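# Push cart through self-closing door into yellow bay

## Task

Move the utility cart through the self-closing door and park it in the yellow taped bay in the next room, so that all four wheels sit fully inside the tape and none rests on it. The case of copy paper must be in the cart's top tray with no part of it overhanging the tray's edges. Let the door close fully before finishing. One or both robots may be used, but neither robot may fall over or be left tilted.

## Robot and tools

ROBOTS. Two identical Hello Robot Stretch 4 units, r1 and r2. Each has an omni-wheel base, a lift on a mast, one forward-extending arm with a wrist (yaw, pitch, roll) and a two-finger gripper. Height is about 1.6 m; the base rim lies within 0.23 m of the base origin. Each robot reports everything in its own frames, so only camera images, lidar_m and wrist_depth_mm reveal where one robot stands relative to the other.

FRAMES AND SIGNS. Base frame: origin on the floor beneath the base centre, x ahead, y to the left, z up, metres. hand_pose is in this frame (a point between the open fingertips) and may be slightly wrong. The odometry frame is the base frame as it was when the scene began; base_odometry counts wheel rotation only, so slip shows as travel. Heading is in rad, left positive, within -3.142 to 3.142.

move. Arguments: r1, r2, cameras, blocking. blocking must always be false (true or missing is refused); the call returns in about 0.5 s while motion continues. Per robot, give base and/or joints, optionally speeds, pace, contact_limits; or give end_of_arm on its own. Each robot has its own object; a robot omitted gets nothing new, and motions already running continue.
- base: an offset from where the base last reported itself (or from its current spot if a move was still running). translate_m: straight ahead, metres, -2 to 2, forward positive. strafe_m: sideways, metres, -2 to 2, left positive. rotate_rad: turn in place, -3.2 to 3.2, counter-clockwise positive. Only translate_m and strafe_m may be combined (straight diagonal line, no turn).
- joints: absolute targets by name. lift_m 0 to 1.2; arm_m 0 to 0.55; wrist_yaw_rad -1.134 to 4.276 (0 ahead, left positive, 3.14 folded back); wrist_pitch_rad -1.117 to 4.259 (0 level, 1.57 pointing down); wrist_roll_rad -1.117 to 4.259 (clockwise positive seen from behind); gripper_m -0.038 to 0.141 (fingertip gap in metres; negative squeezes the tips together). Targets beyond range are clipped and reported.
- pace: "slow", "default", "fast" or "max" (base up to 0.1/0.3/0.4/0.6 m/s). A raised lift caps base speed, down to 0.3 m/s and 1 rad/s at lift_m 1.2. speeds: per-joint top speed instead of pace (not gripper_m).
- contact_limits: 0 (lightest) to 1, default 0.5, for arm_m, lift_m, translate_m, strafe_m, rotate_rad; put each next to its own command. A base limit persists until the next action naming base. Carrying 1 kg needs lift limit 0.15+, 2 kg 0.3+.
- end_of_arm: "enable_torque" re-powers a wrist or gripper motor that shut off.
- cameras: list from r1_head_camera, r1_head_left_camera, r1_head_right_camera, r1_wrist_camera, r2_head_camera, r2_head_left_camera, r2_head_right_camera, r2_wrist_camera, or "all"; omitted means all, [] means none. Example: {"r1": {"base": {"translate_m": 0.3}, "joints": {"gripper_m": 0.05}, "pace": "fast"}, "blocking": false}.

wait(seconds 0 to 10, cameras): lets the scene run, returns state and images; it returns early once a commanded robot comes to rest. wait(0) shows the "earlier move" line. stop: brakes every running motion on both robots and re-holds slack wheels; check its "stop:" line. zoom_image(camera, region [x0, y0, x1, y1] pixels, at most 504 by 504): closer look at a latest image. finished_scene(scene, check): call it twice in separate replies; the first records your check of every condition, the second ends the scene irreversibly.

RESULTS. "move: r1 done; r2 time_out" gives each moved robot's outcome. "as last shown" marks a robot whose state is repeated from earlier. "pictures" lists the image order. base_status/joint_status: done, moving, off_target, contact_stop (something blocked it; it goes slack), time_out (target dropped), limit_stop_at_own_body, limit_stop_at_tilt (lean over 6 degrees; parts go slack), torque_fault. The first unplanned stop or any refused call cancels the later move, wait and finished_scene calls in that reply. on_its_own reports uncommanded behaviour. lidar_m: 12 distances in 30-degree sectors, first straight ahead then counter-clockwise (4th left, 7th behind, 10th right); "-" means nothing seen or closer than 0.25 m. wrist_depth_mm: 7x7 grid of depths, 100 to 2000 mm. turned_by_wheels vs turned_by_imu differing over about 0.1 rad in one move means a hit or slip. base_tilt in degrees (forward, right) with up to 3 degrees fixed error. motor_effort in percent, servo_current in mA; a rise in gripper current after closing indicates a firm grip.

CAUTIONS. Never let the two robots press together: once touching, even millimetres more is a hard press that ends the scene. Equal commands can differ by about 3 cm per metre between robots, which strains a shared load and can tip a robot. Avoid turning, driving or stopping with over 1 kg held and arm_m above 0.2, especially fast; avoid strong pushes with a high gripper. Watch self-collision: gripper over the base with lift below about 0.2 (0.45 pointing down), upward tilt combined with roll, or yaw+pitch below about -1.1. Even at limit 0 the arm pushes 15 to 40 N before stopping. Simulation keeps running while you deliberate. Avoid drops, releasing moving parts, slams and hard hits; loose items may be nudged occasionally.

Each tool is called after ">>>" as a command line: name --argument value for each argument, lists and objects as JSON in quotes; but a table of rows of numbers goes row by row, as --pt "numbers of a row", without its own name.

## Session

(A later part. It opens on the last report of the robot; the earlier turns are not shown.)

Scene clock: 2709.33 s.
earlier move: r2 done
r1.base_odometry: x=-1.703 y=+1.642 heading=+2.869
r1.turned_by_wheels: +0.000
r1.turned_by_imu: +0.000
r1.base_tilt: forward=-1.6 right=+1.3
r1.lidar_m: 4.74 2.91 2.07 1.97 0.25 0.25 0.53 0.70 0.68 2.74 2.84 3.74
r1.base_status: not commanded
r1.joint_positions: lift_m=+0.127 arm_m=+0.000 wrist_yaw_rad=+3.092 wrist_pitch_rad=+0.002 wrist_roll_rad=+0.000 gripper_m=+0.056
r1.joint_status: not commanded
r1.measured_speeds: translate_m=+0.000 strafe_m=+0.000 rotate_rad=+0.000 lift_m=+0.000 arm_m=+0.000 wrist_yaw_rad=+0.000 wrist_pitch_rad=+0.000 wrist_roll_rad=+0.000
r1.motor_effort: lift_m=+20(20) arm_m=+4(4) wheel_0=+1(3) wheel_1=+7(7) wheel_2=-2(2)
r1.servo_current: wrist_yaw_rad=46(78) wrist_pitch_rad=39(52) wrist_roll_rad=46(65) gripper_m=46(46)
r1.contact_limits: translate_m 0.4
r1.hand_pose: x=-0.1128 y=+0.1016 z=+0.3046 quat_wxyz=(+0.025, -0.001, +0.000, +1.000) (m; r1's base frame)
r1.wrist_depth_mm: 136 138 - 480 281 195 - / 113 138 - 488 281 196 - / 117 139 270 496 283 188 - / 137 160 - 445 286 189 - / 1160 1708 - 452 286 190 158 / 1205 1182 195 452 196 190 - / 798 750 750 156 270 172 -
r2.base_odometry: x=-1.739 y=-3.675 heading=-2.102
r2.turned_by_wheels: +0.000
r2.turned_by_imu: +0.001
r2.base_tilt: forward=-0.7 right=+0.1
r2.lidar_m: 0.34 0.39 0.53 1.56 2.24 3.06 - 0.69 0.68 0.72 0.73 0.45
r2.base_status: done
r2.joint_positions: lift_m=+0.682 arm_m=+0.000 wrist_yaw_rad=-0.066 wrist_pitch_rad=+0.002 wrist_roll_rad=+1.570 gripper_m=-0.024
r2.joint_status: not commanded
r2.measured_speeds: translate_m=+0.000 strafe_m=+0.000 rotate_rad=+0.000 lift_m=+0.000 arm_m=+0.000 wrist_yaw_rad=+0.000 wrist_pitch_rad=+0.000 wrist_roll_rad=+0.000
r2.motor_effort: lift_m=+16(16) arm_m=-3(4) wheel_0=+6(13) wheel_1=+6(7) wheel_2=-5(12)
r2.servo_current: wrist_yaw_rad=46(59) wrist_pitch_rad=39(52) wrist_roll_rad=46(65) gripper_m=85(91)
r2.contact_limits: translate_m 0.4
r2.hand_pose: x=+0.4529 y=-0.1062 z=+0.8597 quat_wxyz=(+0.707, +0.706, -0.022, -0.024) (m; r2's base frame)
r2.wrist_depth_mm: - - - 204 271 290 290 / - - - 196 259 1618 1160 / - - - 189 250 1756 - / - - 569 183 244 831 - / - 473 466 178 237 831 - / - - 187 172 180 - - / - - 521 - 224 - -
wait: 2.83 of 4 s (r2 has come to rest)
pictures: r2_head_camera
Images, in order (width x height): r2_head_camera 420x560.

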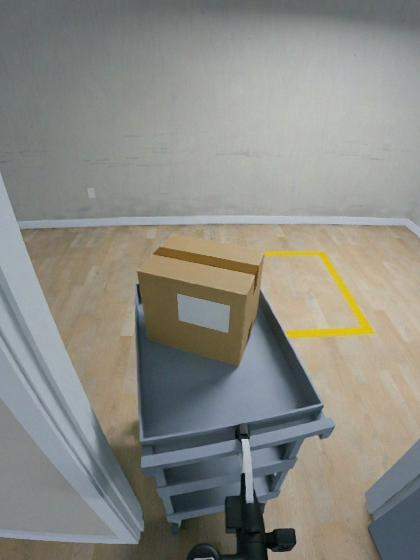

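>>> move --blocking false --r2 '{"base": {"translate_m": 0.2, "strafe_m": -0.08}, "contact_limits": {"translate_m": 0.4}, "pace": "slow"}' --cameras '[]'

>>> wait --seconds 4 --cameras '["r2_head_camera"]'

Scene clock: 2723.93 s.
move: r2 moving
r1.base_odometry: x=-1.703 y=+1.642 heading=+2.869
r1.turned_by_wheels: +0.000
r1.turned_by_imu: +0.000
r1.base_tilt: forward=-1.6 right=+1.2
r1.lidar_m: 4.76 2.89 2.07 1.97 0.25 0.26 0.50 0.69 0.70 2.76 2.84 3.75
r1.base_status: not commanded
r1.joint_positions: lift_m=+0.127 arm_m=+0.000 wrist_yaw_rad=+3.092 wrist_pitch_rad=+0.002 wrist_roll_rad=+0.000 gripper_m=+0.056
r1.joint_status: not commanded
r1.measured_speeds: translate_m=+0.000 strafe_m=+0.000 rotate_rad=+0.000 lift_m=+0.000 arm_m=+0.000 wrist_yaw_rad=+0.000 wrist_pitch_rad=+0.000 wrist_roll_rad=+0.000
r1.motor_effort: lift_m=+20(20) arm_m=+4(4) wheel_0=+2(2) wheel_1=+7(7) wheel_2=-2(2)
r1.servo_current: wrist_yaw_rad=59(59) wrist_pitch_rad=39(52) wrist_roll_rad=39(59) gripper_m=39(46)
r1.contact_limits: translate_m 0.4
r1.hand_pose: x=-0.1128 y=+0.1016 z=+0.3046 quat_wxyz=(+0.025, -0.001, +0.000, +1.000) (m; r1's base frame)
r1.wrist_depth_mm: 136 138 - 480 279 195 - / 113 139 - 492 282 196 - / 117 139 268 496 286 188 - / 137 160 - 445 286 189 - / 1160 1708 - 449 287 189 158 / 1060 1205 195 449 196 190 - / 798 750 759 155 270 173 -
r2.base_odometry: x=-1.750 y=-3.684 heading=-2.101
r2.turned_by_wheels: +0.000
r2.turned_by_imu: +0.001
r2.base_tilt: forward=-0.7 right=+0.1
r2.lidar_m: 0.35 0.36 0.53 1.49 2.22 3.07 - 0.67 0.69 0.73 0.73 0.43
r2.base_status: translate_m moving; strafe_m moving
r2.joint_positions: lift_m=+0.682 arm_m=+0.000 wrist_yaw_rad=-0.066 wrist_pitch_rad=+0.002 wrist_roll_rad=+1.570 gripper_m=-0.024
r2.joint_status: not commanded
r2.measured_speeds: translate_m=+0.049 strafe_m=-0.019 rotate_rad=+0.000 lift_m=+0.000 arm_m=+0.000 wrist_yaw_rad=+0.000 wrist_pitch_rad=+0.000 wrist_roll_rad=+0.000
r2.motor_effort: lift_m=+16(16) arm_m=-3(4) wheel_0=+5(12) wheel_1=+5(8) wheel_2=-10(11)
r2.servo_current: wrist_yaw_rad=59(59) wrist_pitch_rad=39(46) wrist_roll_rad=46(46) gripper_m=85(85)
r2.contact_limits: translate_m 0.4
r2.hand_pose: x=+0.4529 y=-0.1062 z=+0.8597 quat_wxyz=(+0.707, +0.706, -0.022, -0.024) (m; r2's base frame)
r2.wrist_depth_mm: - - - 204 270 287 286 / - - - 196 262 1661 1160 / - - - 190 251 1708 - / - - 585 183 243 820 - / - 477 466 178 236 831 - / - - 187 172 180 - - / - - 521 - 223 - -
pictures: none
No camera images: "cameras" was empty.

Scene clock: 2726.80 s.
earlier move: r2 done
r1.base_odometry: x=-1.703 y=+1.642 heading=+2.869
r1.turned_by_wheels: +0.000
r1.turned_by_imu: +0.000
r1.base_tilt: forward=-1.6 right=+1.2
r1.lidar_m: 4.75 2.93 2.07 1.97 0.25 0.26 0.52 0.80 0.93 2.75 2.80 3.76
r1.base_status: not commanded
r1.joint_positions: lift_m=+0.127 arm_m=+0.000 wrist_yaw_rad=+3.092 wrist_pitch_rad=+0.002 wrist_roll_rad=+0.000 gripper_m=+0.056
r1.joint_status: not commanded
r1.measured_speeds: translate_m=+0.000 strafe_m=+0.000 rotate_rad=+0.000 lift_m=+0.000 arm_m=+0.000 wrist_yaw_rad=+0.000 wrist_pitch_rad=+0.000 wrist_roll_rad=+0.000
r1.motor_effort: lift_m=+20(20) arm_m=+4(4) wheel_0=+2(3) wheel_1=+7(7) wheel_2=-2(2)
r1.servo_current: wrist_yaw_rad=46(78) wrist_pitch_rad=39(52) wrist_roll_rad=46(72) gripper_m=39(46)
r1.contact_limits: translate_m 0.4
r1.hand_pose: x=-0.1128 y=+0.1016 z=+0.3046 quat_wxyz=(+0.025, -0.001, +0.000, +1.000) (m; r1's base frame)
r1.wrist_depth_mm: 136 138 - 480 281 195 - / 113 139 - 488 281 197 - / 117 140 267 496 283 188 - / 137 160 - 442 286 189 - / 809 1708 - 452 287 189 158 / 809 1229 195 449 197 190 - / 788 759 759 156 270 172 -
r2.base_odometry: x=-1.909 y=-3.807 heading=-2.101
r2.turned_by_wheels: +0.000
r2.turned_by_imu: +0.001
r2.base_tilt: forward=-0.7 right=+0.1
r2.lidar_m: 0.34 0.33 0.38 0.76 2.31 3.20 - 0.79 0.67 0.62 0.68 0.45
r2.base_status: done
r2.joint_positions: lift_m=+0.682 arm_m=+0.000 wrist_yaw_rad=-0.066 wrist_pitch_rad=+0.002 wrist_roll_rad=+1.570 gripper_m=-0.024
r2.joint_status: not commanded
r2.measured_speeds: translate_m=+0.000 strafe_m=+0.000 rotate_rad=+0.000 lift_m=+0.000 arm_m=+0.000 wrist_yaw_rad=+0.000 wrist_pitch_rad=+0.000 wrist_roll_rad=+0.000
r2.motor_effort: lift_m=+16(16) arm_m=-4(4) wheel_0=+8(13) wheel_1=+4(8) wheel_2=-5(11)
r2.servo_current: wrist_yaw_rad=46(59) wrist_pitch_rad=39(52) wrist_roll_rad=39(59) gripper_m=85(91)
r2.contact_limits: translate_m 0.4
r2.hand_pose: x=+0.4529 y=-0.1062 z=+0.8597 quat_wxyz=(+0.707, +0.706, -0.022, -0.024) (m; r2's base frame)
r2.wrist_depth_mm: - - - 257 304 1366 1060 / - - - 274 285 1464 427 / - - - 259 270 1708 525 / - - - 193 252 798 - / - - 484 183 239 831 - / - - 188 171 180 - - / - - 492 - 217 - -
wait: 2.87 of 4 s (r2 has come to rest)
pictures: r2_head_camera
Images, in order (width x height): r2_head_camera 420x560.

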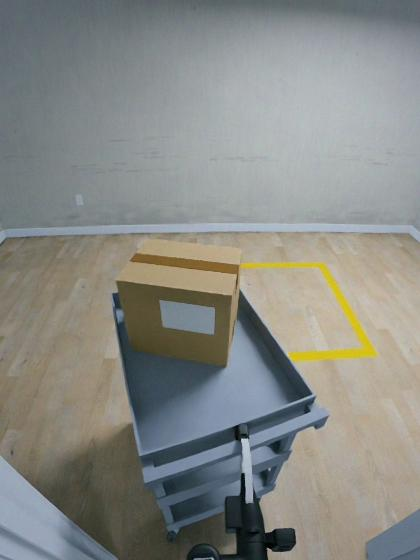

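>>> move --blocking false --r2 '{"base": {"translate_m": 0.3, "strafe_m": -0.03}, "contact_limits": {"translate_m": 0.4}, "pace": "slow"}' --cameras '[]'

>>> wait --seconds 5 --cameras '["r2_head_camera"]'

Scene clock: 2745.37 s.
move: r2 moving
r1.base_odometry: x=-1.703 y=+1.642 heading=+2.869
r1.turned_by_wheels: +0.000
r1.turned_by_imu: +0.000
r1.base_tilt: forward=-1.6 right=+1.3
r1.lidar_m: 4.74 2.92 2.08 1.97 0.25 0.25 0.52 0.79 1.43 2.76 2.81 3.71
r1.base_status: not commanded
r1.joint_positions: lift_m=+0.127 arm_m=+0.000 wrist_yaw_rad=+3.092 wrist_pitch_rad=+0.002 wrist_roll_rad=+0.000 gripper_m=+0.056
r1.joint_status: not commanded
r1.measured_speeds: translate_m=+0.000 strafe_m=+0.000 rotate_rad=+0.000 lift_m=+0.000 arm_m=+0.000 wrist_yaw_rad=+0.000 wrist_pitch_rad=+0.000 wrist_roll_rad=+0.000
r1.motor_effort: lift_m=+20(20) arm_m=+4(4) wheel_0=+2(2) wheel_1=+7(7) wheel_2=-2(2)
r1.servo_current: wrist_yaw_rad=65(65) wrist_pitch_rad=46(46) wrist_roll_rad=52(59) gripper_m=46(46)
r1.contact_limits: translate_m 0.4
r1.hand_pose: x=-0.1128 y=+0.1016 z=+0.3046 quat_wxyz=(+0.025, -0.001, +0.000, +1.000) (m; r1's base frame)
r1.wrist_depth_mm: 136 138 - 484 281 195 - / 113 139 - 488 281 196 - / 117 140 267 492 286 187 - / 137 160 - 449 286 189 - / 820 1708 - 442 287 189 158 / 820 1205 194 452 197 190 - / 788 741 759 155 270 172 -
r2.base_odometry: x=-1.917 y=-3.817 heading=-2.101
r2.turned_by_wheels: +0.000
r2.turned_by_imu: +0.000
r2.base_tilt: forward=-0.7 right=+0.1
r2.lidar_m: 0.34 0.33 0.38 0.69 2.32 3.19 - 0.80 0.68 0.63 0.67 0.44
r2.base_status: translate_m moving; strafe_m moving
r2.joint_positions: lift_m=+0.682 arm_m=+0.000 wrist_yaw_rad=-0.066 wrist_pitch_rad=+0.002 wrist_roll_rad=+1.570 gripper_m=-0.024
r2.joint_status: not commanded
r2.measured_speeds: translate_m=+0.048 strafe_m=-0.005 rotate_rad=-0.002 lift_m=+0.000 arm_m=+0.000 wrist_yaw_rad=+0.000 wrist_pitch_rad=+0.000 wrist_roll_rad=+0.000
r2.motor_effort: lift_m=+16(16) arm_m=-4(4) wheel_0=+8(12) wheel_1=+6(8) wheel_2=-12(12)
r2.servo_current: wrist_yaw_rad=39(52) wrist_pitch_rad=33(46) wrist_roll_rad=59(59) gripper_m=85(91)
r2.contact_limits: translate_m 0.4
r2.hand_pose: x=+0.4529 y=-0.1062 z=+0.8597 quat_wxyz=(+0.707, +0.706, -0.022, -0.024) (m; r2's base frame)
r2.wrist_depth_mm: - - - 257 304 1366 1042 / - - - 277 287 1430 427 / - - - 259 270 1661 496 / - - - 193 252 842 - / - - 488 181 239 842 - / - - 188 170 180 - - / - - 480 - 219 - -
pictures: none
No camera images: "cameras" was empty.

Scene clock: 2749.17 s.
earlier move: r2 done
r1.base_odometry: x=-1.703 y=+1.642 heading=+2.869
r1.turned_by_wheels: +0.000
r1.turned_by_imu: +0.000
r1.base_tilt: forward=-1.6 right=+1.2
r1.lidar_m: 4.75 2.89 2.07 1.98 0.25 0.25 0.52 1.04 1.43 2.77 2.85 3.76
r1.base_status: not commanded
r1.joint_positions: lift_m=+0.127 arm_m=+0.000 wrist_yaw_rad=+3.092 wrist_pitch_rad=+0.002 wrist_roll_rad=+0.000 gripper_m=+0.056
r1.joint_status: not commanded
r1.measured_speeds: translate_m=+0.000 strafe_m=+0.000 rotate_rad=+0.000 lift_m=+0.000 arm_m=+0.000 wrist_yaw_rad=+0.000 wrist_pitch_rad=+0.000 wrist_roll_rad=+0.000
r1.motor_effort: lift_m=+20(20) arm_m=+4(4) wheel_0=+1(3) wheel_1=+7(7) wheel_2=-2(2)
r1.servo_current: wrist_yaw_rad=59(72) wrist_pitch_rad=39(52) wrist_roll_rad=52(65) gripper_m=39(46)
r1.contact_limits: translate_m 0.4
r1.hand_pose: x=-0.1128 y=+0.1016 z=+0.3046 quat_wxyz=(+0.025, -0.001, +0.000, +1.000) (m; r1's base frame)
r1.wrist_depth_mm: 136 138 - 484 278 195 - / 113 139 - 488 282 196 - / 117 139 267 492 283 189 - / 137 160 - 445 287 189 - / 1008 1160 - 445 286 190 158 / 991 1098 195 449 196 190 - / 854 741 768 155 270 172 -
r2.base_odometry: x=-2.087 y=-4.051 heading=-2.101
r2.turned_by_wheels: +0.000
r2.turned_by_imu: +0.000
r2.base_tilt: forward=-0.7 right=+0.1
r2.lidar_m: 0.33 0.31 2.33 0.34 0.38 3.24 1.27 0.92 0.62 0.61 2.63 0.45
r2.base_status: done
r2.joint_positions: lift_m=+0.682 arm_m=+0.000 wrist_yaw_rad=-0.068 wrist_pitch_rad=+0.002 wrist_roll_rad=+1.570 gripper_m=-0.024
r2.joint_status: not commanded
r2.measured_speeds: translate_m=+0.000 strafe_m=+0.000 rotate_rad=+0.000 lift_m=+0.000 arm_m=+0.000 wrist_yaw_rad=+0.000 wrist_pitch_rad=+0.000 wrist_roll_rad=+0.000
r2.motor_effort: lift_m=+16(16) arm_m=-3(4) wheel_0=+2(12) wheel_1=+5(8) wheel_2=-8(14)
r2.servo_current: wrist_yaw_rad=46(59) wrist_pitch_rad=39(46) wrist_roll_rad=52(65) gripper_m=78(91)
r2.contact_limits: translate_m 0.4
r2.hand_pose: x=+0.4527 y=-0.1069 z=+0.8597 quat_wxyz=(+0.707, +0.706, -0.023, -0.025) (m; r2's base frame)
r2.wrist_depth_mm: - - - 260 - 1537 1138 / - - - 293 315 329 329 / - - - 270 281 1708 500 / - - - 251 262 1863 - / - - 574 185 241 842 - / - 455 188 169 180 - - / - - 466 - 215 - -
wait: 3.80 of 5 s (r2 has come to rest)
pictures: r2_head_camera
Images, in order (width x height): r2_head_camera 420x560.

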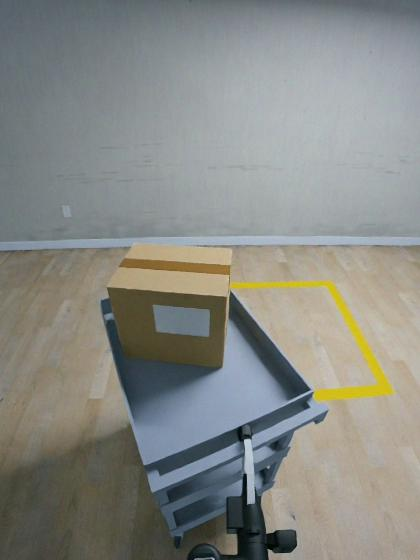

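>>> zoom_image --camera "r2_head_camera" --region '[80, 220, 340, 500]'

Scaled by 1.800 from the camera's 420x560 image, which has a finer 1200x1600 frame.

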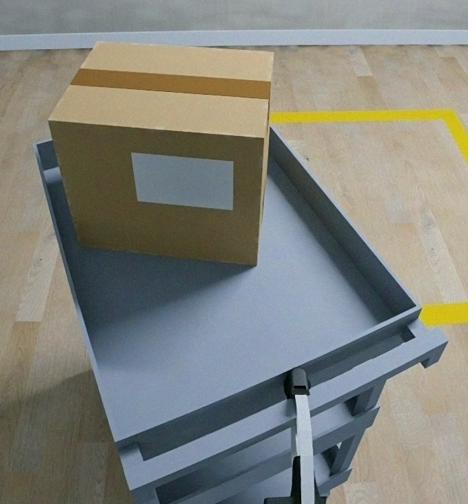

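>>> move --blocking false --r2 '{"base": {"translate_m": 0.35}, "contact_limits": {"translate_m": 0.4}, "pace": "slow"}' --cameras '[]'

>>> wait --seconds 6 --cameras '["r2_head_camera"]'

Scene clock: 2814.63 s.
move: r2 moving
r1.base_odometry: x=-1.703 y=+1.642 heading=+2.869
r1.turned_by_wheels: +0.000
r1.turned_by_imu: +0.000
r1.base_tilt: forward=-1.6 right=+1.3
r1.lidar_m: 4.75 2.88 2.05 1.97 0.25 0.26 0.51 1.04 1.46 2.76 2.84 3.75
r1.base_status: not commanded
r1.joint_positions: lift_m=+0.127 arm_m=+0.000 wrist_yaw_rad=+3.092 wrist_pitch_rad=+0.002 wrist_roll_rad=+0.000 gripper_m=+0.056
r1.joint_status: not commanded
r1.measured_speeds: translate_m=+0.000 strafe_m=+0.000 rotate_rad=+0.000 lift_m=+0.000 arm_m=+0.000 wrist_yaw_rad=+0.000 wrist_pitch_rad=+0.000 wrist_roll_rad=+0.000
r1.motor_effort: lift_m=+20(20) arm_m=+4(4) wheel_0=+2(3) wheel_1=+7(7) wheel_2=-2(2)
r1.servo_current: wrist_yaw_rad=46(59) wrist_pitch_rad=39(52) wrist_roll_rad=39(65) gripper_m=46(46)
r1.contact_limits: translate_m 0.4
r1.hand_pose: x=-0.1128 y=+0.1016 z=+0.3046 quat_wxyz=(+0.025, -0.001, +0.000, +1.000) (m; r1's base frame)
r1.wrist_depth_mm: 136 138 - 484 281 195 - / 113 139 - 492 281 196 - / 117 140 268 492 286 189 - / 137 160 - 445 289 189 - / 1008 1205 - 452 286 190 158 / 1008 1098 195 452 197 190 - / 842 750 768 155 268 173 -
r2.base_odometry: x=-2.093 y=-4.061 heading=-2.101
r2.turned_by_wheels: +0.000
r2.turned_by_imu: +0.000
r2.base_tilt: forward=-0.7 right=+0.1
r2.lidar_m: 0.32 0.33 2.31 0.35 0.39 3.25 1.25 0.95 0.62 0.60 2.61 0.45
r2.base_status: translate_m moving
r2.joint_positions: lift_m=+0.682 arm_m=+0.000 wrist_yaw_rad=-0.068 wrist_pitch_rad=+0.002 wrist_roll_rad=+1.570 gripper_m=-0.024
r2.joint_status: not commanded
r2.measured_speeds: translate_m=+0.048 strafe_m=+0.001 rotate_rad=-0.002 lift_m=+0.000 arm_m=+0.000 wrist_yaw_rad=+0.000 wrist_pitch_rad=+0.000 wrist_roll_rad=+0.000
r2.motor_effort: lift_m=+16(16) arm_m=-3(4) wheel_0=+2(6) wheel_1=+6(8) wheel_2=-12(14)
r2.servo_current: wrist_yaw_rad=39(59) wrist_pitch_rad=46(46) wrist_roll_rad=46(59) gripper_m=78(85)
r2.contact_limits: translate_m 0.4
r2.hand_pose: x=+0.4527 y=-0.1069 z=+0.8597 quat_wxyz=(+0.707, +0.706, -0.023, -0.025) (m; r2's base frame)
r2.wrist_depth_mm: - - - 263 - 1661 1160 / - - - 293 315 330 329 / - - - 272 282 1661 500 / - - - 251 262 1863 - / - - 591 185 242 831 - / - 459 188 169 180 - - / - 466 462 - 216 - -
pictures: none
No camera images: "cameras" was empty.

Scene clock: 2818.90 s.
earlier move: r2 done
r1.base_odometry: x=-1.703 y=+1.642 heading=+2.869
r1.turned_by_wheels: +0.000
r1.turned_by_imu: +0.000
r1.base_tilt: forward=-1.6 right=+1.3
r1.lidar_m: 4.73 2.92 2.09 1.96 0.25 0.25 0.53 1.34 1.43 2.74 2.84 3.74
r1.base_status: not commanded
r1.joint_positions: lift_m=+0.127 arm_m=+0.000 wrist_yaw_rad=+3.092 wrist_pitch_rad=+0.002 wrist_roll_rad=+0.000 gripper_m=+0.056
r1.joint_status: not commanded
r1.measured_speeds: translate_m=+0.000 strafe_m=+0.000 rotate_rad=+0.000 lift_m=+0.000 arm_m=+0.000 wrist_yaw_rad=+0.000 wrist_pitch_rad=+0.000 wrist_roll_rad=+0.000
r1.motor_effort: lift_m=+20(20) arm_m=+4(4) wheel_0=+2(3) wheel_1=+7(7) wheel_2=-2(2)
r1.servo_current: wrist_yaw_rad=46(72) wrist_pitch_rad=46(52) wrist_roll_rad=39(72) gripper_m=39(52)
r1.contact_limits: translate_m 0.4
r1.hand_pose: x=-0.1128 y=+0.1016 z=+0.3046 quat_wxyz=(+0.025, -0.001, +0.000, +1.000) (m; r1's base frame)
r1.wrist_depth_mm: 136 138 - 480 279 195 - / 113 139 - 492 281 196 - / 117 139 268 492 286 189 - / 137 160 - 445 286 189 - / 1366 1366 - 449 286 189 158 / 1205 1205 195 452 197 190 - / 842 750 759 155 270 173 -
r2.base_odometry: x=-2.264 y=-4.352 heading=-2.101
r2.turned_by_wheels: +0.000
r2.turned_by_imu: +0.000
r2.base_tilt: forward=-0.7 right=+0.1
r2.lidar_m: 0.31 0.31 2.28 1.34 0.49 0.53 1.42 0.86 0.71 1.40 2.63 0.48
r2.base_status: done
r2.joint_positions: lift_m=+0.682 arm_m=+0.000 wrist_yaw_rad=-0.069 wrist_pitch_rad=+0.002 wrist_roll_rad=+1.570 gripper_m=-0.024
r2.joint_status: not commanded
r2.measured_speeds: translate_m=+0.000 strafe_m=+0.000 rotate_rad=+0.000 lift_m=+0.000 arm_m=+0.000 wrist_yaw_rad=+0.000 wrist_pitch_rad=+0.000 wrist_roll_rad=+0.000
r2.motor_effort: lift_m=+16(16) arm_m=-4(4) wheel_0=+2(9) wheel_1=+4(8) wheel_2=-7(14)
r2.servo_current: wrist_yaw_rad=46(65) wrist_pitch_rad=33(46) wrist_roll_rad=46(59) gripper_m=85(91)
r2.contact_limits: translate_m 0.4
r2.hand_pose: x=+0.4526 y=-0.1071 z=+0.8597 quat_wxyz=(+0.707, +0.706, -0.024, -0.025) (m; r2's base frame)
r2.wrist_depth_mm: - - - 263 - 1661 1138 / - - - 296 317 329 329 / - - - 272 282 1808 500 / - - - 254 263 1808 - / - - 609 185 242 820 - / - 455 188 169 179 - - / - 462 462 - - - -
wait: 4.27 of 6 s (r2 has come to rest)
pictures: r2_head_camera
Images, in order (width x height): r2_head_camera 420x560.

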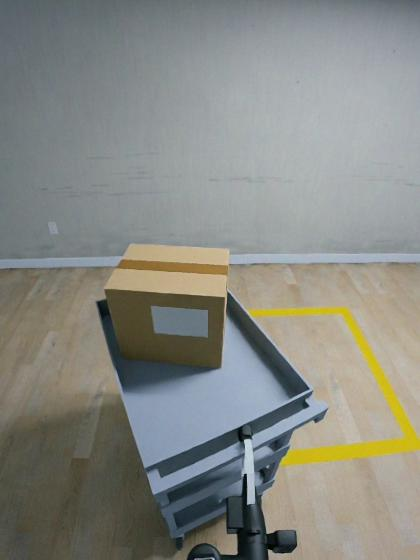

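>>> move --blocking false --r2 '{"base": {"translate_m": 0.4}, "contact_limits": {"translate_m": 0.4}, "pace": "default"}' --cameras '[]'

>>> wait --seconds 6 --cameras '["r2_head_camera"]'

Scene clock: 2827.93 s.
move: r2 moving
r1.base_odometry: x=-1.703 y=+1.642 heading=+2.869
r1.turned_by_wheels: +0.000
r1.turned_by_imu: +0.000
r1.base_tilt: forward=-1.6 right=+1.3
r1.lidar_m: 4.76 2.93 2.07 1.97 0.25 0.25 0.51 1.35 1.43 2.76 2.84 3.71
r1.base_status: not commanded
r1.joint_positions: lift_m=+0.127 arm_m=+0.000 wrist_yaw_rad=+3.092 wrist_pitch_rad=+0.002 wrist_roll_rad=+0.000 gripper_m=+0.056
r1.joint_status: not commanded
r1.measured_speeds: translate_m=+0.000 strafe_m=+0.000 rotate_rad=+0.000 lift_m=+0.000 arm_m=+0.000 wrist_yaw_rad=+0.000 wrist_pitch_rad=+0.000 wrist_roll_rad=+0.000
r1.motor_effort: lift_m=+20(20) arm_m=+4(4) wheel_0=+2(2) wheel_1=+7(7) wheel_2=-2(2)
r1.servo_current: wrist_yaw_rad=52(59) wrist_pitch_rad=39(46) wrist_roll_rad=52(72) gripper_m=39(46)
r1.contact_limits: translate_m 0.4
r1.hand_pose: x=-0.1128 y=+0.1016 z=+0.3046 quat_wxyz=(+0.025, -0.001, +0.000, +1.000) (m; r1's base frame)
r1.wrist_depth_mm: 136 138 - 484 281 195 - / 113 139 - 492 279 196 - / 117 139 268 492 285 188 - / 137 160 - 442 287 189 - / 1708 1430 - 452 287 190 158 / 1205 1182 195 455 196 190 - / 854 750 750 155 268 172 -
r2.base_odometry: x=-2.280 y=-4.379 heading=-2.101
r2.turned_by_wheels: +0.000
r2.turned_by_imu: +0.000
r2.base_tilt: forward=-0.7 right=+0.1
r2.lidar_m: 0.31 0.32 2.30 1.43 0.53 0.52 1.41 0.88 0.75 1.50 2.65 0.45
r2.base_status: translate_m moving
r2.joint_positions: lift_m=+0.682 arm_m=+0.000 wrist_yaw_rad=-0.070 wrist_pitch_rad=+0.002 wrist_roll_rad=+1.570 gripper_m=-0.024
r2.joint_status: not commanded
r2.measured_speeds: translate_m=+0.121 strafe_m=+0.002 rotate_rad=-0.004 lift_m=+0.000 arm_m=+0.000 wrist_yaw_rad=+0.000 wrist_pitch_rad=+0.000 wrist_roll_rad=+0.000
r2.motor_effort: lift_m=+16(16) arm_m=-3(4) wheel_0=+4(10) wheel_1=+8(8) wheel_2=-16(16)
r2.servo_current: wrist_yaw_rad=46(59) wrist_pitch_rad=33(46) wrist_roll_rad=39(59) gripper_m=78(85)
r2.contact_limits: translate_m 0.4
r2.hand_pose: x=+0.4525 y=-0.1072 z=+0.8597 quat_wxyz=(+0.707, +0.706, -0.024, -0.025) (m; r2's base frame)
r2.wrist_depth_mm: - - - 260 - 1708 1160 / - - - 297 320 329 327 / - - - 272 285 1661 500 / - - - 252 263 1661 - / - - 621 185 243 820 - / - 452 188 168 180 - - / - 462 459 - - - -
pictures: none
No camera images: "cameras" was empty.

Scene clock: 2830.23 s.
earlier move: r2 done
r1.base_odometry: x=-1.703 y=+1.642 heading=+2.869
r1.turned_by_wheels: +0.000
r1.turned_by_imu: +0.000
r1.base_tilt: forward=-1.6 right=+1.3
r1.lidar_m: 4.76 2.88 2.09 1.97 0.25 0.25 0.54 1.34 1.44 2.73 2.83 3.75
r1.base_status: not commanded
r1.joint_positions: lift_m=+0.127 arm_m=+0.000 wrist_yaw_rad=+3.092 wrist_pitch_rad=+0.002 wrist_roll_rad=+0.000 gripper_m=+0.056
r1.joint_status: not commanded
r1.measured_speeds: translate_m=+0.000 strafe_m=+0.000 rotate_rad=+0.000 lift_m=+0.000 arm_m=+0.000 wrist_yaw_rad=+0.000 wrist_pitch_rad=+0.000 wrist_roll_rad=+0.000
r1.motor_effort: lift_m=+20(20) arm_m=+4(4) wheel_0=+2(3) wheel_1=+7(7) wheel_2=-2(2)
r1.servo_current: wrist_yaw_rad=39(65) wrist_pitch_rad=39(46) wrist_roll_rad=46(72) gripper_m=46(52)
r1.contact_limits: translate_m 0.4
r1.hand_pose: x=-0.1128 y=+0.1016 z=+0.3046 quat_wxyz=(+0.025, -0.001, +0.000, +1.000) (m; r1's base frame)
r1.wrist_depth_mm: 136 138 - 480 279 195 - / 113 139 - 488 282 196 - / 117 140 268 496 285 189 - / 137 160 - 445 287 189 - / 1983 1808 - 445 286 190 158 / 1182 1182 195 452 197 190 - / 854 750 759 155 267 172 -
r2.base_odometry: x=-2.466 y=-4.697 heading=-2.101
r2.turned_by_wheels: +0.000
r2.turned_by_imu: +0.000
r2.base_tilt: forward=-0.7 right=+0.1
r2.lidar_m: 0.30 0.28 2.30 2.20 1.04 0.81 1.76 0.98 1.04 2.53 2.65 0.47
r2.base_status: done
r2.joint_positions: lift_m=+0.682 arm_m=+0.000 wrist_yaw_rad=-0.070 wrist_pitch_rad=+0.002 wrist_roll_rad=+1.570 gripper_m=-0.024
r2.joint_status: not commanded
r2.measured_speeds: translate_m=+0.000 strafe_m=+0.000 rotate_rad=+0.000 lift_m=+0.000 arm_m=+0.000 wrist_yaw_rad=+0.000 wrist_pitch_rad=+0.000 wrist_roll_rad=+0.000
r2.motor_effort: lift_m=+16(16) arm_m=-4(4) wheel_0=+3(10) wheel_1=+2(9) wheel_2=-3(18)
r2.servo_current: wrist_yaw_rad=46(65) wrist_pitch_rad=39(52) wrist_roll_rad=52(65) gripper_m=85(85)
r2.contact_limits: translate_m 0.4
r2.hand_pose: x=+0.4525 y=-0.1072 z=+0.8597 quat_wxyz=(+0.707, +0.706, -0.024, -0.025) (m; r2's base frame)
r2.wrist_depth_mm: - - - 263 - 1661 1098 / - - - 239 322 329 330 / - - - 217 282 1708 500 / - - - 200 262 1708 - / - - 564 186 242 831 - / - 455 188 168 178 - - / - 136 455 - - - -
wait: 2.30 of 6 s (r2 has come to rest)
pictures: r2_head_camera
Images, in order (width x height): r2_head_camera 420x560.

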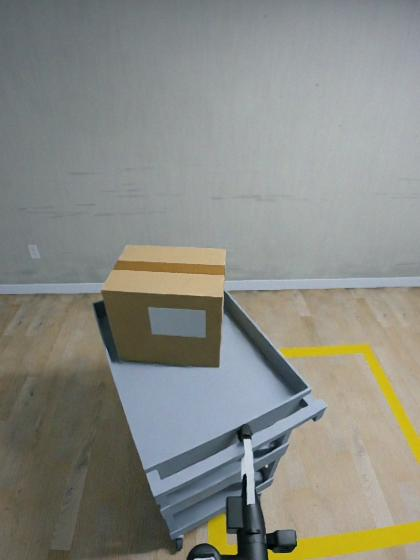

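>>> move --blocking false --r2 '{"base": {"translate_m": 0.4}, "contact_limits": {"translate_m": 0.4}, "pace": "default"}' --cameras '[]'

>>> wait --seconds 6 --cameras '["r2_head_camera"]'

Scene clock: 2858.63 s.
move: r2 moving
r1.base_odometry: x=-1.703 y=+1.642 heading=+2.869
r1.turned_by_wheels: +0.000
r1.turned_by_imu: +0.000
r1.base_tilt: forward=-1.6 right=+1.3
r1.lidar_m: 4.76 2.89 2.07 1.96 0.25 0.25 0.51 1.34 1.45 2.76 2.83 3.73
r1.base_status: not commanded
r1.joint_positions: lift_m=+0.127 arm_m=+0.000 wrist_yaw_rad=+3.092 wrist_pitch_rad=+0.002 wrist_roll_rad=+0.000 gripper_m=+0.056
r1.joint_status: not commanded
r1.measured_speeds: translate_m=+0.000 strafe_m=+0.000 rotate_rad=+0.000 lift_m=+0.000 arm_m=+0.000 wrist_yaw_rad=+0.000 wrist_pitch_rad=+0.000 wrist_roll_rad=+0.000
r1.motor_effort: lift_m=+20(20) arm_m=+4(4) wheel_0=+2(2) wheel_1=+7(7) wheel_2=-2(2)
r1.servo_current: wrist_yaw_rad=52(72) wrist_pitch_rad=46(46) wrist_roll_rad=46(59) gripper_m=39(46)
r1.contact_limits: translate_m 0.4
r1.hand_pose: x=-0.1128 y=+0.1016 z=+0.3046 quat_wxyz=(+0.025, -0.001, +0.000, +1.000) (m; r1's base frame)
r1.wrist_depth_mm: 136 139 - 480 279 195 - / 113 139 - 488 282 196 - / 117 140 266 496 283 188 - / 137 159 - 445 286 189 - / 1863 1756 - 449 286 189 158 / 1205 1182 195 452 197 189 - / 854 741 759 155 268 172 -
r2.base_odometry: x=-2.482 y=-4.724 heading=-2.101
r2.turned_by_wheels: +0.000
r2.turned_by_imu: +0.000
r2.base_tilt: forward=-0.7 right=+0.1
r2.lidar_m: 0.31 0.31 2.30 2.19 1.10 0.84 1.78 1.01 1.09 2.51 2.62 0.44
r2.base_status: translate_m moving
r2.joint_positions: lift_m=+0.682 arm_m=+0.000 wrist_yaw_rad=-0.070 wrist_pitch_rad=+0.002 wrist_roll_rad=+1.570 gripper_m=-0.024
r2.joint_status: not commanded
r2.measured_speeds: translate_m=+0.122 strafe_m=+0.000 rotate_rad=+0.005 lift_m=+0.000 arm_m=+0.000 wrist_yaw_rad=+0.000 wrist_pitch_rad=+0.000 wrist_roll_rad=+0.000
r2.motor_effort: lift_m=+16(16) arm_m=-3(4) wheel_0=+6(9) wheel_1=+7(9) wheel_2=-15(17)
r2.servo_current: wrist_yaw_rad=52(59) wrist_pitch_rad=39(46) wrist_roll_rad=52(52) gripper_m=78(85)
r2.contact_limits: translate_m 0.4
r2.hand_pose: x=+0.4525 y=-0.1072 z=+0.8597 quat_wxyz=(+0.707, +0.706, -0.024, -0.025) (m; r2's base frame)
r2.wrist_depth_mm: - - - 266 - 1661 1205 / - - - 241 327 334 332 / - - - 218 283 1661 496 / - - - 200 260 1756 - / - - 580 186 242 820 - / - 449 187 168 179 - - / - 136 452 - - - -
pictures: none
No camera images: "cameras" was empty.

Scene clock: 2860.93 s.
earlier move: r2 done
r1.base_odometry: x=-1.703 y=+1.642 heading=+2.869
r1.turned_by_wheels: +0.000
r1.turned_by_imu: +0.000
r1.base_tilt: forward=-1.6 right=+1.3
r1.lidar_m: 4.76 2.92 2.07 1.95 0.25 0.25 0.52 1.34 1.45 2.76 2.82 3.74
r1.base_status: not commanded
r1.joint_positions: lift_m=+0.127 arm_m=+0.000 wrist_yaw_rad=+3.092 wrist_pitch_rad=+0.002 wrist_roll_rad=+0.000 gripper_m=+0.056
r1.joint_status: not commanded
r1.measured_speeds: translate_m=+0.000 strafe_m=+0.000 rotate_rad=+0.000 lift_m=+0.000 arm_m=+0.000 wrist_yaw_rad=+0.000 wrist_pitch_rad=+0.000 wrist_roll_rad=+0.000
r1.motor_effort: lift_m=+20(20) arm_m=+4(4) wheel_0=+2(2) wheel_1=+7(7) wheel_2=-2(2)
r1.servo_current: wrist_yaw_rad=52(72) wrist_pitch_rad=46(46) wrist_roll_rad=52(72) gripper_m=39(46)
r1.contact_limits: translate_m 0.4
r1.hand_pose: x=-0.1128 y=+0.1016 z=+0.3046 quat_wxyz=(+0.025, -0.001, +0.000, +1.000) (m; r1's base frame)
r1.wrist_depth_mm: 136 138 - 484 281 195 - / 113 139 - 488 282 196 - / 117 139 268 496 285 188 - / 137 159 - 442 286 189 - / 1983 - - 452 287 190 158 / 1182 1205 194 452 196 190 - / 866 750 741 156 270 173 -
r2.base_odometry: x=-2.668 y=-5.042 heading=-2.101
r2.turned_by_wheels: +0.000
r2.turned_by_imu: +0.000
r2.base_tilt: forward=-0.6 right=+0.1
r2.lidar_m: 0.31 0.31 2.30 2.21 1.62 1.18 2.14 1.28 1.65 2.52 2.34 0.47
r2.base_status: done
r2.joint_positions: lift_m=+0.682 arm_m=+0.000 wrist_yaw_rad=-0.070 wrist_pitch_rad=+0.002 wrist_roll_rad=+1.570 gripper_m=-0.024
r2.joint_status: not commanded
r2.measured_speeds: translate_m=+0.000 strafe_m=+0.000 rotate_rad=+0.000 lift_m=+0.000 arm_m=+0.000 wrist_yaw_rad=+0.000 wrist_pitch_rad=+0.000 wrist_roll_rad=+0.000
r2.motor_effort: lift_m=+16(16) arm_m=-3(4) wheel_0=+2(10) wheel_1=+4(9) wheel_2=-3(18)
r2.servo_current: wrist_yaw_rad=52(59) wrist_pitch_rad=46(46) wrist_roll_rad=39(72) gripper_m=78(85)
r2.contact_limits: translate_m 0.4
r2.hand_pose: x=+0.4525 y=-0.1072 z=+0.8597 quat_wxyz=(+0.707, +0.706, -0.024, -0.025) (m; r2's base frame)
r2.wrist_depth_mm: - - - 271 - 1464 1138 / - - - 242 325 338 338 / - - - 220 286 1430 1160 / - - - 202 263 640 - / - - 597 187 243 768 - / - 449 188 168 179 - - / - 136 452 - - - -
wait: 2.30 of 6 s (r2 has come to rest)
pictures: r2_head_camera
Images, in order (width x height): r2_head_camera 420x560.

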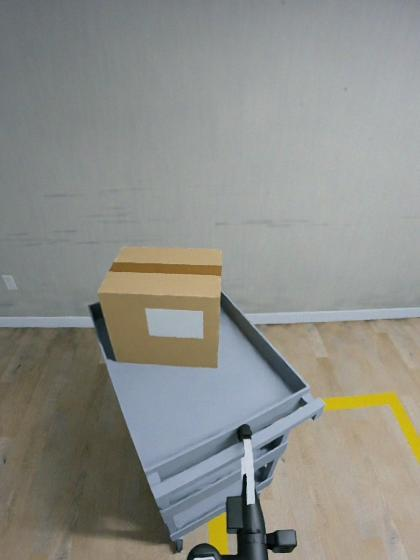

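>>> move --blocking false --cameras '["r2_head_camera", "r2_head_left_camera", "r2_head_right_camera", "r2_wrist_camera"]'

Scene clock: 2884.73 s.
r1.base_odometry: x=-1.703 y=+1.642 heading=+2.869
r1.turned_by_wheels: +0.000
r1.turned_by_imu: +0.000
r1.base_tilt: forward=-1.6 right=+1.3
r1.lidar_m: 4.75 2.88 2.08 1.97 0.25 0.26 0.53 1.35 1.45 2.74 2.85 3.73
r1.base_status: not commanded
r1.joint_positions: lift_m=+0.127 arm_m=+0.000 wrist_yaw_rad=+3.092 wrist_pitch_rad=+0.002 wrist_roll_rad=+0.000 gripper_m=+0.056
r1.joint_status: not commanded
r1.measured_speeds: translate_m=+0.000 strafe_m=+0.000 rotate_rad=+0.000 lift_m=+0.000 arm_m=+0.000 wrist_yaw_rad=+0.000 wrist_pitch_rad=+0.000 wrist_roll_rad=+0.000
r1.motor_effort: lift_m=+20(20) arm_m=+4(4) wheel_0=+2(2) wheel_1=+7(7) wheel_2=-2(2)
r1.servo_current: wrist_yaw_rad=46(72) wrist_pitch_rad=46(46) wrist_roll_rad=46(72) gripper_m=46(46)
r1.contact_limits: translate_m 0.4
r1.hand_pose: x=-0.1128 y=+0.1016 z=+0.3046 quat_wxyz=(+0.025, -0.001, +0.000, +1.000) (m; r1's base frame)
r1.wrist_depth_mm: 136 138 - 477 279 195 - / 113 139 - 484 283 196 - / 117 140 268 496 285 188 - / 137 159 - 442 286 189 - / 1983 - - 452 289 190 158 / 1205 1182 195 452 196 189 - / 854 759 759 155 268 173 -
r2.base_odometry: x=-2.668 y=-5.042 heading=-2.101
r2.turned_by_wheels: +0.000
r2.turned_by_imu: +0.000
r2.base_tilt: forward=-0.7 right=+0.1
r2.lidar_m: 0.29 0.31 2.31 2.21 1.60 1.17 2.14 1.31 1.66 2.50 2.36 0.47
r2.base_status: done
r2.joint_positions: lift_m=+0.682 arm_m=+0.000 wrist_yaw_rad=-0.070 wrist_pitch_rad=+0.002 wrist_roll_rad=+1.570 gripper_m=-0.024
r2.joint_status: not commanded
r2.measured_speeds: translate_m=+0.000 strafe_m=+0.000 rotate_rad=+0.000 lift_m=+0.000 arm_m=+0.000 wrist_yaw_rad=+0.000 wrist_pitch_rad=+0.000 wrist_roll_rad=+0.000
r2.motor_effort: lift_m=+16(16) arm_m=-3(4) wheel_0=+2(10) wheel_1=+3(9) wheel_2=-3(18)
r2.servo_current: wrist_yaw_rad=52(59) wrist_pitch_rad=39(46) wrist_roll_rad=59(72) gripper_m=78(85)
r2.contact_limits: translate_m 0.4
r2.hand_pose: x=+0.4525 y=-0.1072 z=+0.8597 quat_wxyz=(+0.707, +0.706, -0.024, -0.025) (m; r2's base frame)
r2.wrist_depth_mm: - - - 272 - 1464 1138 / - - - 242 324 340 338 / - - - 220 285 1430 1160 / - - - 202 264 647 - / - - 603 186 243 759 - / - 449 189 168 179 - - / - 136 452 - - - -
pictures: r2_head_camera, r2_head_left_camera, r2_head_right_camera, r2_wrist_camera
Images, in order (width x height): r2_head_camera 420x560, r2_head_left_camera 420x672, r2_head_right_camera 420x672, r2_wrist_camera 616x392.

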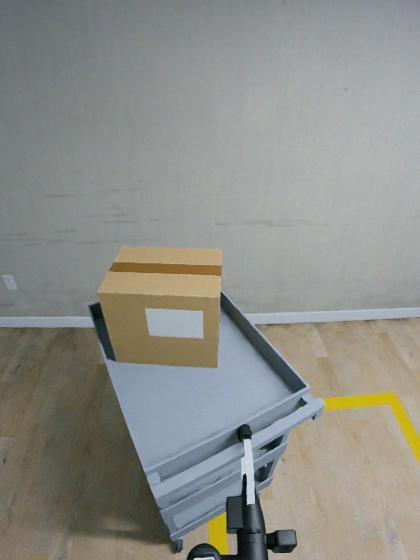

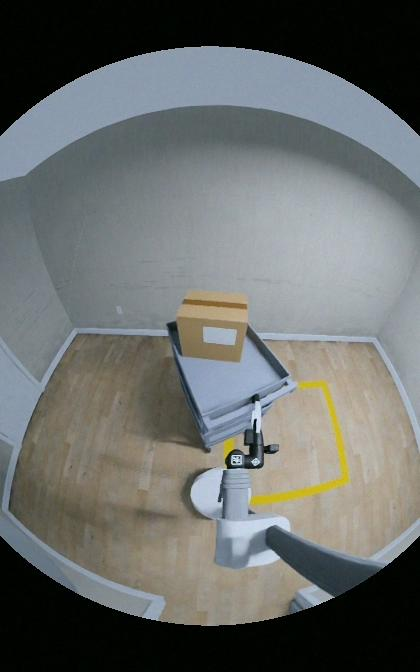

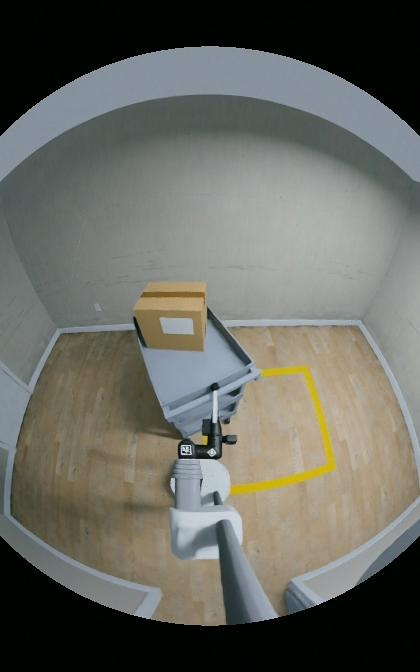

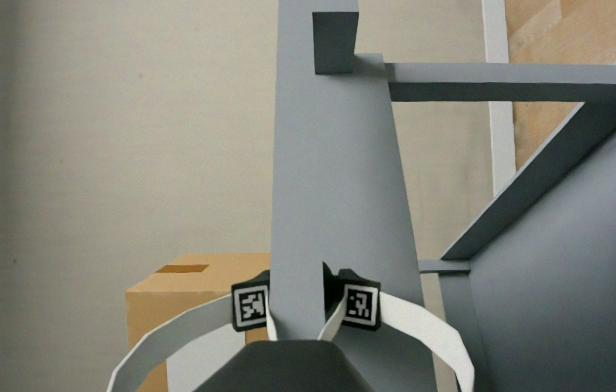

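>>> move --blocking false --cameras '["r2_head_camera"]' --r2 '{"base": {"translate_m": -0.105, "strafe_m": -0.23}, "joints": {"wrist_yaw_rad": 0.055, "arm_m": 0.025}, "speeds": {"wrist_yaw_rad": 0.15, "arm_m": 0.03}, "contact_limits": {"translate_m": 0.4}}'

>>> wait --seconds 3 --cameras '["r2_head_camera", "r2_head_right_camera"]'

Scene clock: 2921.33 s.
move: r2 moving
r1.base_odometry: x=-1.703 y=+1.642 heading=+2.869
r1.turned_by_wheels: +0.000
r1.turned_by_imu: +0.000
r1.base_tilt: forward=-1.6 right=+1.3
r1.lidar_m: 4.76 2.91 2.06 1.96 0.25 0.25 0.52 1.33 1.45 2.76 2.86 3.72
r1.base_status: not commanded
r1.joint_positions: lift_m=+0.127 arm_m=+0.000 wrist_yaw_rad=+3.092 wrist_pitch_rad=+0.002 wrist_roll_rad=+0.000 gripper_m=+0.056
r1.joint_status: not commanded
r1.measured_speeds: translate_m=+0.000 strafe_m=+0.000 rotate_rad=+0.000 lift_m=+0.000 arm_m=+0.000 wrist_yaw_rad=+0.000 wrist_pitch_rad=+0.000 wrist_roll_rad=+0.000
r1.motor_effort: lift_m=+20(20) arm_m=+4(4) wheel_0=+2(2) wheel_1=+7(7) wheel_2=-2(2)
r1.servo_current: wrist_yaw_rad=33(59) wrist_pitch_rad=39(46) wrist_roll_rad=65(65) gripper_m=39(46)
r1.contact_limits: translate_m 0.4
r1.hand_pose: x=-0.1128 y=+0.1016 z=+0.3046 quat_wxyz=(+0.025, -0.001, +0.000, +1.000) (m; r1's base frame)
r1.wrist_depth_mm: 136 139 - 484 278 195 - / 113 139 - 484 283 196 - / 116 139 268 496 286 188 - / 137 160 - 445 286 189 - / - - - 449 289 190 158 / 1205 1205 195 449 196 190 - / 854 759 759 156 267 172 -
r2.base_odometry: x=-2.686 y=-5.017 heading=-2.100
r2.turned_by_wheels: +0.001
r2.turned_by_imu: +0.001
r2.base_tilt: forward=-0.7 right=+0.0
r2.lidar_m: 0.36 0.32 2.31 2.21 1.58 1.20 2.15 1.27 1.61 2.48 2.40 0.48
r2.base_status: translate_m moving; strafe_m moving
r2.joint_positions: lift_m=+0.682 arm_m=+0.014 wrist_yaw_rad=-0.002 wrist_pitch_rad=+0.002 wrist_roll_rad=+1.570 gripper_m=-0.024
r2.joint_status: arm_m moving; wrist_yaw_rad moving
r2.measured_speeds: translate_m=-0.050 strafe_m=-0.112 rotate_rad=+0.003 lift_m=+0.000 arm_m=+0.030 wrist_yaw_rad=+0.189 wrist_pitch_rad=+0.000 wrist_roll_rad=+0.000
r2.motor_effort: lift_m=+16(16) arm_m=+6(12) wheel_0=+6(10) wheel_1=-10(12) wheel_2=+7(8)
r2.servo_current: wrist_yaw_rad=39(104) wrist_pitch_rad=39(46) wrist_roll_rad=33(59) gripper_m=78(78)
r2.contact_limits: translate_m 0.4
r2.hand_pose: x=+0.4729 y=-0.0879 z=+0.8597 quat_wxyz=(+0.707, +0.707, +0.000, -0.001) (m; r2's base frame)
r2.wrist_depth_mm: - - - 251 - 1366 1160 / - - - 229 314 329 327 / - - - 213 276 1430 500 / - - - 198 257 668 - / - - 512 185 242 831 - / - 455 187 169 179 - - / - 136 466 - - - -
pictures: r2_head_camera
Images, in order (width x height): r2_head_camera 420x560.

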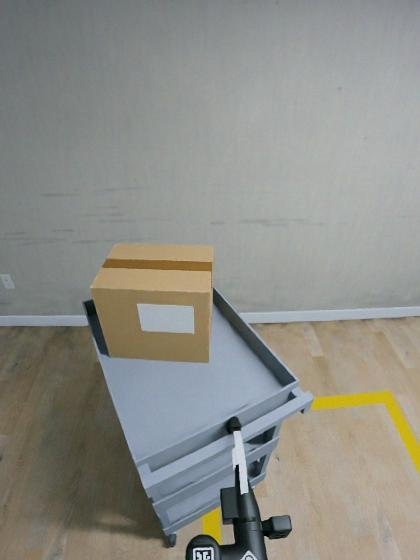

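Scene clock: 2923.37 s.
earlier move: r2 done
r1.base_odometry: x=-1.703 y=+1.642 heading=+2.869
r1.turned_by_wheels: +0.000
r1.turned_by_imu: +0.000
r1.base_tilt: forward=-1.6 right=+1.3
r1.lidar_m: 4.75 2.89 2.06 1.98 0.25 0.26 0.51 1.32 1.44 2.71 2.82 3.74
r1.base_status: not commanded
r1.joint_positions: lift_m=+0.127 arm_m=+0.000 wrist_yaw_rad=+3.092 wrist_pitch_rad=+0.002 wrist_roll_rad=+0.000 gripper_m=+0.056
r1.joint_status: not commanded
r1.measured_speeds: translate_m=+0.000 strafe_m=+0.000 rotate_rad=+0.000 lift_m=+0.000 arm_m=+0.000 wrist_yaw_rad=+0.000 wrist_pitch_rad=+0.000 wrist_roll_rad=+0.000
r1.motor_effort: lift_m=+20(20) arm_m=+4(4) wheel_0=+2(3) wheel_1=+7(7) wheel_2=-2(2)
r1.servo_current: wrist_yaw_rad=39(65) wrist_pitch_rad=46(46) wrist_roll_rad=33(65) gripper_m=46(52)
r1.contact_limits: translate_m 0.4
r1.hand_pose: x=-0.1128 y=+0.1016 z=+0.3046 quat_wxyz=(+0.025, -0.001, +0.000, +1.000) (m; r1's base frame)
r1.wrist_depth_mm: 136 138 - 484 279 195 - / 113 139 - 492 282 196 - / 117 139 267 492 285 188 - / 137 160 - 449 287 189 - / 1921 - - 449 286 190 158 / 1205 1205 195 452 196 190 - / 854 750 750 156 270 173 -
r2.base_odometry: x=-2.814 y=-4.836 heading=-2.100
r2.turned_by_wheels: +0.000
r2.turned_by_imu: +0.001
r2.base_tilt: forward=-0.7 right=+0.1
r2.lidar_m: 0.27 0.29 2.53 2.44 1.48 1.19 1.69 1.11 1.51 2.29 2.38 0.52
r2.base_status: done
r2.joint_positions: lift_m=+0.682 arm_m=+0.025 wrist_yaw_rad=+0.057 wrist_pitch_rad=+0.002 wrist_roll_rad=+1.570 gripper_m=-0.024
r2.joint_status: all done
r2.measured_speeds: translate_m=+0.000 strafe_m=+0.000 rotate_rad=+0.000 lift_m=+0.000 arm_m=+0.000 wrist_yaw_rad=+0.000 wrist_pitch_rad=+0.000 wrist_roll_rad=+0.000
r2.motor_effort: lift_m=+16(16) arm_m=-3(12) wheel_0=+1(15) wheel_1=-2(12) wheel_2=+5(17)
r2.servo_current: wrist_yaw_rad=46(117) wrist_pitch_rad=39(46) wrist_roll_rad=33(59) gripper_m=85(91)
r2.contact_limits: translate_m 0.4
r2.hand_pose: x=+0.4888 y=-0.0710 z=+0.8597 quat_wxyz=(+0.707, +0.707, +0.021, +0.019) (m; r2's base frame)
r2.wrist_depth_mm: - - - 301 - 1464 1160 / - - - 283 - 1397 1160 / - - - 244 334 366 427 / - - - 213 278 1464 500 / - - - 185 249 654 - / - - 184 167 179 - - / - 136 427 - 208 - -
wait: 2.03 of 3 s (r2 has come to rest)
pictures: r2_head_camera, r2_head_right_camera
Images, in order (width x height): r2_head_camera 420x560, r2_head_right_camera 420x672.

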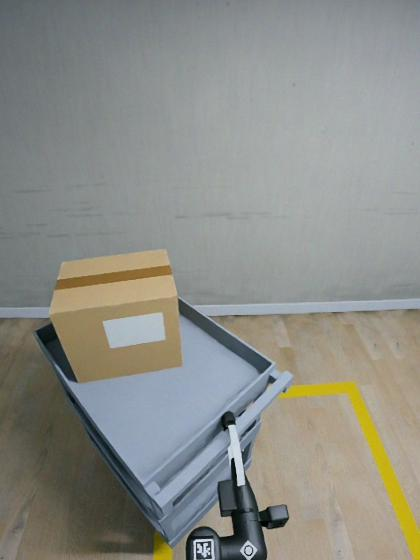

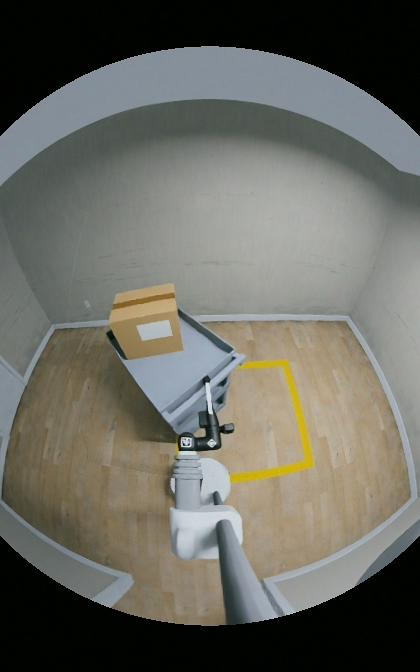

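>>> move --blocking false --cameras '[]' --r2 '{"base": {"translate_m": -0.12, "strafe_m": -0.34}, "joints": {"wrist_yaw_rad": 0.257, "arm_m": 0.06}, "speeds": {"wrist_yaw_rad": 0.15, "arm_m": 0.03}, "contact_limits": {"translate_m": 0.4}}'

>>> wait --seconds 3 --cameras '["r2_head_camera", "r2_head_right_camera"]'

Scene clock: 2950.93 s.
move: r2 moving
r1.base_odometry: x=-1.703 y=+1.642 heading=+2.869
r1.turned_by_wheels: +0.000
r1.turned_by_imu: +0.000
r1.base_tilt: forward=-1.5 right=+1.3
r1.lidar_m: 4.76 2.90 2.08 1.97 0.25 0.25 0.54 1.34 1.43 2.75 2.83 3.76
r1.base_status: not commanded
r1.joint_positions: lift_m=+0.127 arm_m=+0.000 wrist_yaw_rad=+3.092 wrist_pitch_rad=+0.002 wrist_roll_rad=+0.000 gripper_m=+0.056
r1.joint_status: not commanded
r1.measured_speeds: translate_m=+0.000 strafe_m=+0.000 rotate_rad=+0.000 lift_m=+0.000 arm_m=+0.000 wrist_yaw_rad=+0.000 wrist_pitch_rad=+0.000 wrist_roll_rad=+0.000
r1.motor_effort: lift_m=+20(20) arm_m=+4(4) wheel_0=+1(3) wheel_1=+7(7) wheel_2=-2(2)
r1.servo_current: wrist_yaw_rad=52(65) wrist_pitch_rad=39(46) wrist_roll_rad=46(46) gripper_m=46(46)
r1.contact_limits: translate_m 0.4
r1.hand_pose: x=-0.1128 y=+0.1016 z=+0.3046 quat_wxyz=(+0.025, -0.001, +0.000, +1.000) (m; r1's base frame)
r1.wrist_depth_mm: 136 138 - 480 281 195 - / 113 139 - 492 281 196 - / 117 140 268 496 286 188 - / 137 160 - 442 287 189 - / 1983 - - 449 289 189 158 / 1182 1229 195 452 196 190 - / 854 759 759 155 268 173 -
r2.base_odometry: x=-2.834 y=-4.811 heading=-2.100
r2.turned_by_wheels: +0.001
r2.turned_by_imu: +0.001
r2.base_tilt: forward=-0.7 right=+0.0
r2.lidar_m: 0.33 0.31 2.56 2.46 1.45 1.18 1.41 1.08 1.48 2.25 2.36 0.57
r2.base_status: translate_m moving; strafe_m moving
r2.joint_positions: lift_m=+0.682 arm_m=+0.039 wrist_yaw_rad=+0.120 wrist_pitch_rad=+0.002 wrist_roll_rad=+1.570 gripper_m=-0.024
r2.joint_status: arm_m moving; wrist_yaw_rad moving
r2.measured_speeds: translate_m=-0.041 strafe_m=-0.116 rotate_rad=+0.006 lift_m=+0.000 arm_m=+0.031 wrist_yaw_rad=+0.193 wrist_pitch_rad=+0.000 wrist_roll_rad=+0.000
r2.motor_effort: lift_m=+16(16) arm_m=+6(11) wheel_0=+10(12) wheel_1=-10(11) wheel_2=+7(7)
r2.servo_current: wrist_yaw_rad=65(78) wrist_pitch_rad=39(46) wrist_roll_rad=46(65) gripper_m=78(85)
r2.contact_limits: translate_m 0.4
r2.hand_pose: x=+0.5064 y=-0.0522 z=+0.8597 quat_wxyz=(+0.706, +0.705, +0.043, +0.042) (m; r2's base frame)
r2.wrist_depth_mm: - - - 289 - 1397 1138 / - - - 267 342 343 1098 / - - - 229 312 1397 1182 / - - - 208 272 1464 504 / - - - 185 247 668 - / - 439 187 169 180 - - / - 136 439 - 211 - -
pictures: none
No camera images: "cameras" was empty.

Scene clock: 2953.23 s.
earlier move: r2 done
r1.base_odometry: x=-1.703 y=+1.642 heading=+2.869
r1.turned_by_wheels: +0.000
r1.turned_by_imu: +0.000
r1.base_tilt: forward=-1.6 right=+1.3
r1.lidar_m: 4.76 2.91 2.08 1.97 0.25 0.25 0.55 1.35 1.45 2.76 2.84 3.74
r1.base_status: not commanded
r1.joint_positions: lift_m=+0.127 arm_m=+0.000 wrist_yaw_rad=+3.092 wrist_pitch_rad=+0.002 wrist_roll_rad=+0.000 gripper_m=+0.056
r1.joint_status: not commanded
r1.measured_speeds: translate_m=+0.000 strafe_m=+0.000 rotate_rad=+0.000 lift_m=+0.000 arm_m=+0.000 wrist_yaw_rad=+0.000 wrist_pitch_rad=+0.000 wrist_roll_rad=+0.000
r1.motor_effort: lift_m=+20(20) arm_m=+4(4) wheel_0=+2(3) wheel_1=+7(7) wheel_2=-2(2)
r1.servo_current: wrist_yaw_rad=52(72) wrist_pitch_rad=39(52) wrist_roll_rad=39(65) gripper_m=46(52)
r1.contact_limits: translate_m 0.4
r1.hand_pose: x=-0.1128 y=+0.1016 z=+0.3046 quat_wxyz=(+0.025, -0.001, +0.000, +1.000) (m; r1's base frame)
r1.wrist_depth_mm: 136 138 - 480 279 195 - / 113 139 - 488 282 196 - / 116 139 268 500 283 189 - / 137 160 - 449 287 189 - / 1921 - 1983 452 287 189 158 / 1205 1182 195 452 196 191 - / 866 759 759 156 268 172 -
r2.base_odometry: x=-3.047 y=-4.561 heading=-2.100
r2.turned_by_wheels: +0.000
r2.turned_by_imu: +0.001
r2.base_tilt: forward=-0.6 right=+0.1
r2.lidar_m: 0.31 0.27 0.87 2.76 1.31 1.34 0.91 0.95 1.31 1.93 2.02 1.96
r2.base_status: done
r2.joint_positions: lift_m=+0.682 arm_m=+0.060 wrist_yaw_rad=+0.255 wrist_pitch_rad=+0.002 wrist_roll_rad=+1.570 gripper_m=-0.024
r2.joint_status: all done
r2.measured_speeds: translate_m=+0.000 strafe_m=+0.000 rotate_rad=+0.000 lift_m=+0.000 arm_m=+0.000 wrist_yaw_rad=+0.000 wrist_pitch_rad=+0.000 wrist_roll_rad=+0.000
r2.motor_effort: lift_m=+16(16) arm_m=+5(13) wheel_0=+2(19) wheel_1=-3(11) wheel_2=+5(14)
r2.servo_current: wrist_yaw_rad=33(78) wrist_pitch_rad=46(46) wrist_roll_rad=46(65) gripper_m=78(85)
r2.contact_limits: translate_m 0.4
r2.hand_pose: x=+0.5319 y=-0.0117 z=+0.8597 quat_wxyz=(+0.702, +0.701, +0.091, +0.089) (m; r2's base frame)
r2.wrist_depth_mm: - - - - - 1430 1160 / - - - 312 - 1499 1160 / - - - 257 353 366 368 / - - - 213 289 1537 500 / - - - 187 252 1661 - / - - 184 165 180 699 - / - 135 421 - 206 - -
wait: 2.30 of 3 s (r2 has come to rest)
pictures: r2_head_camera, r2_head_right_camera
Images, in order (width x height): r2_head_camera 420x560, r2_head_right_camera 420x672.

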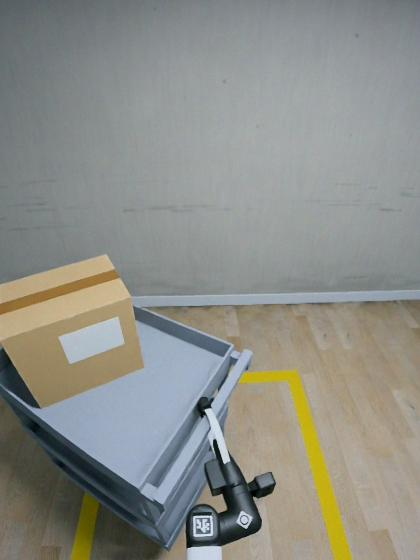

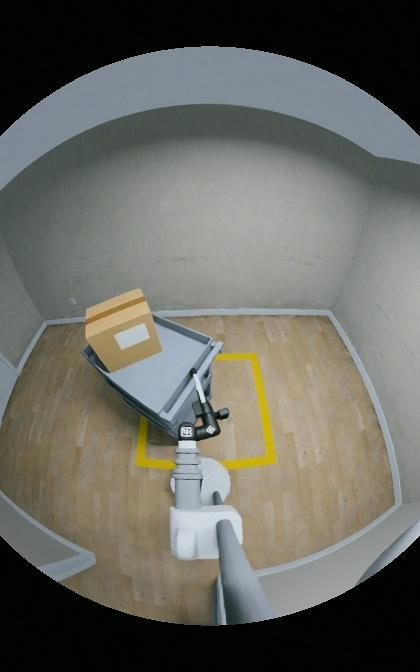

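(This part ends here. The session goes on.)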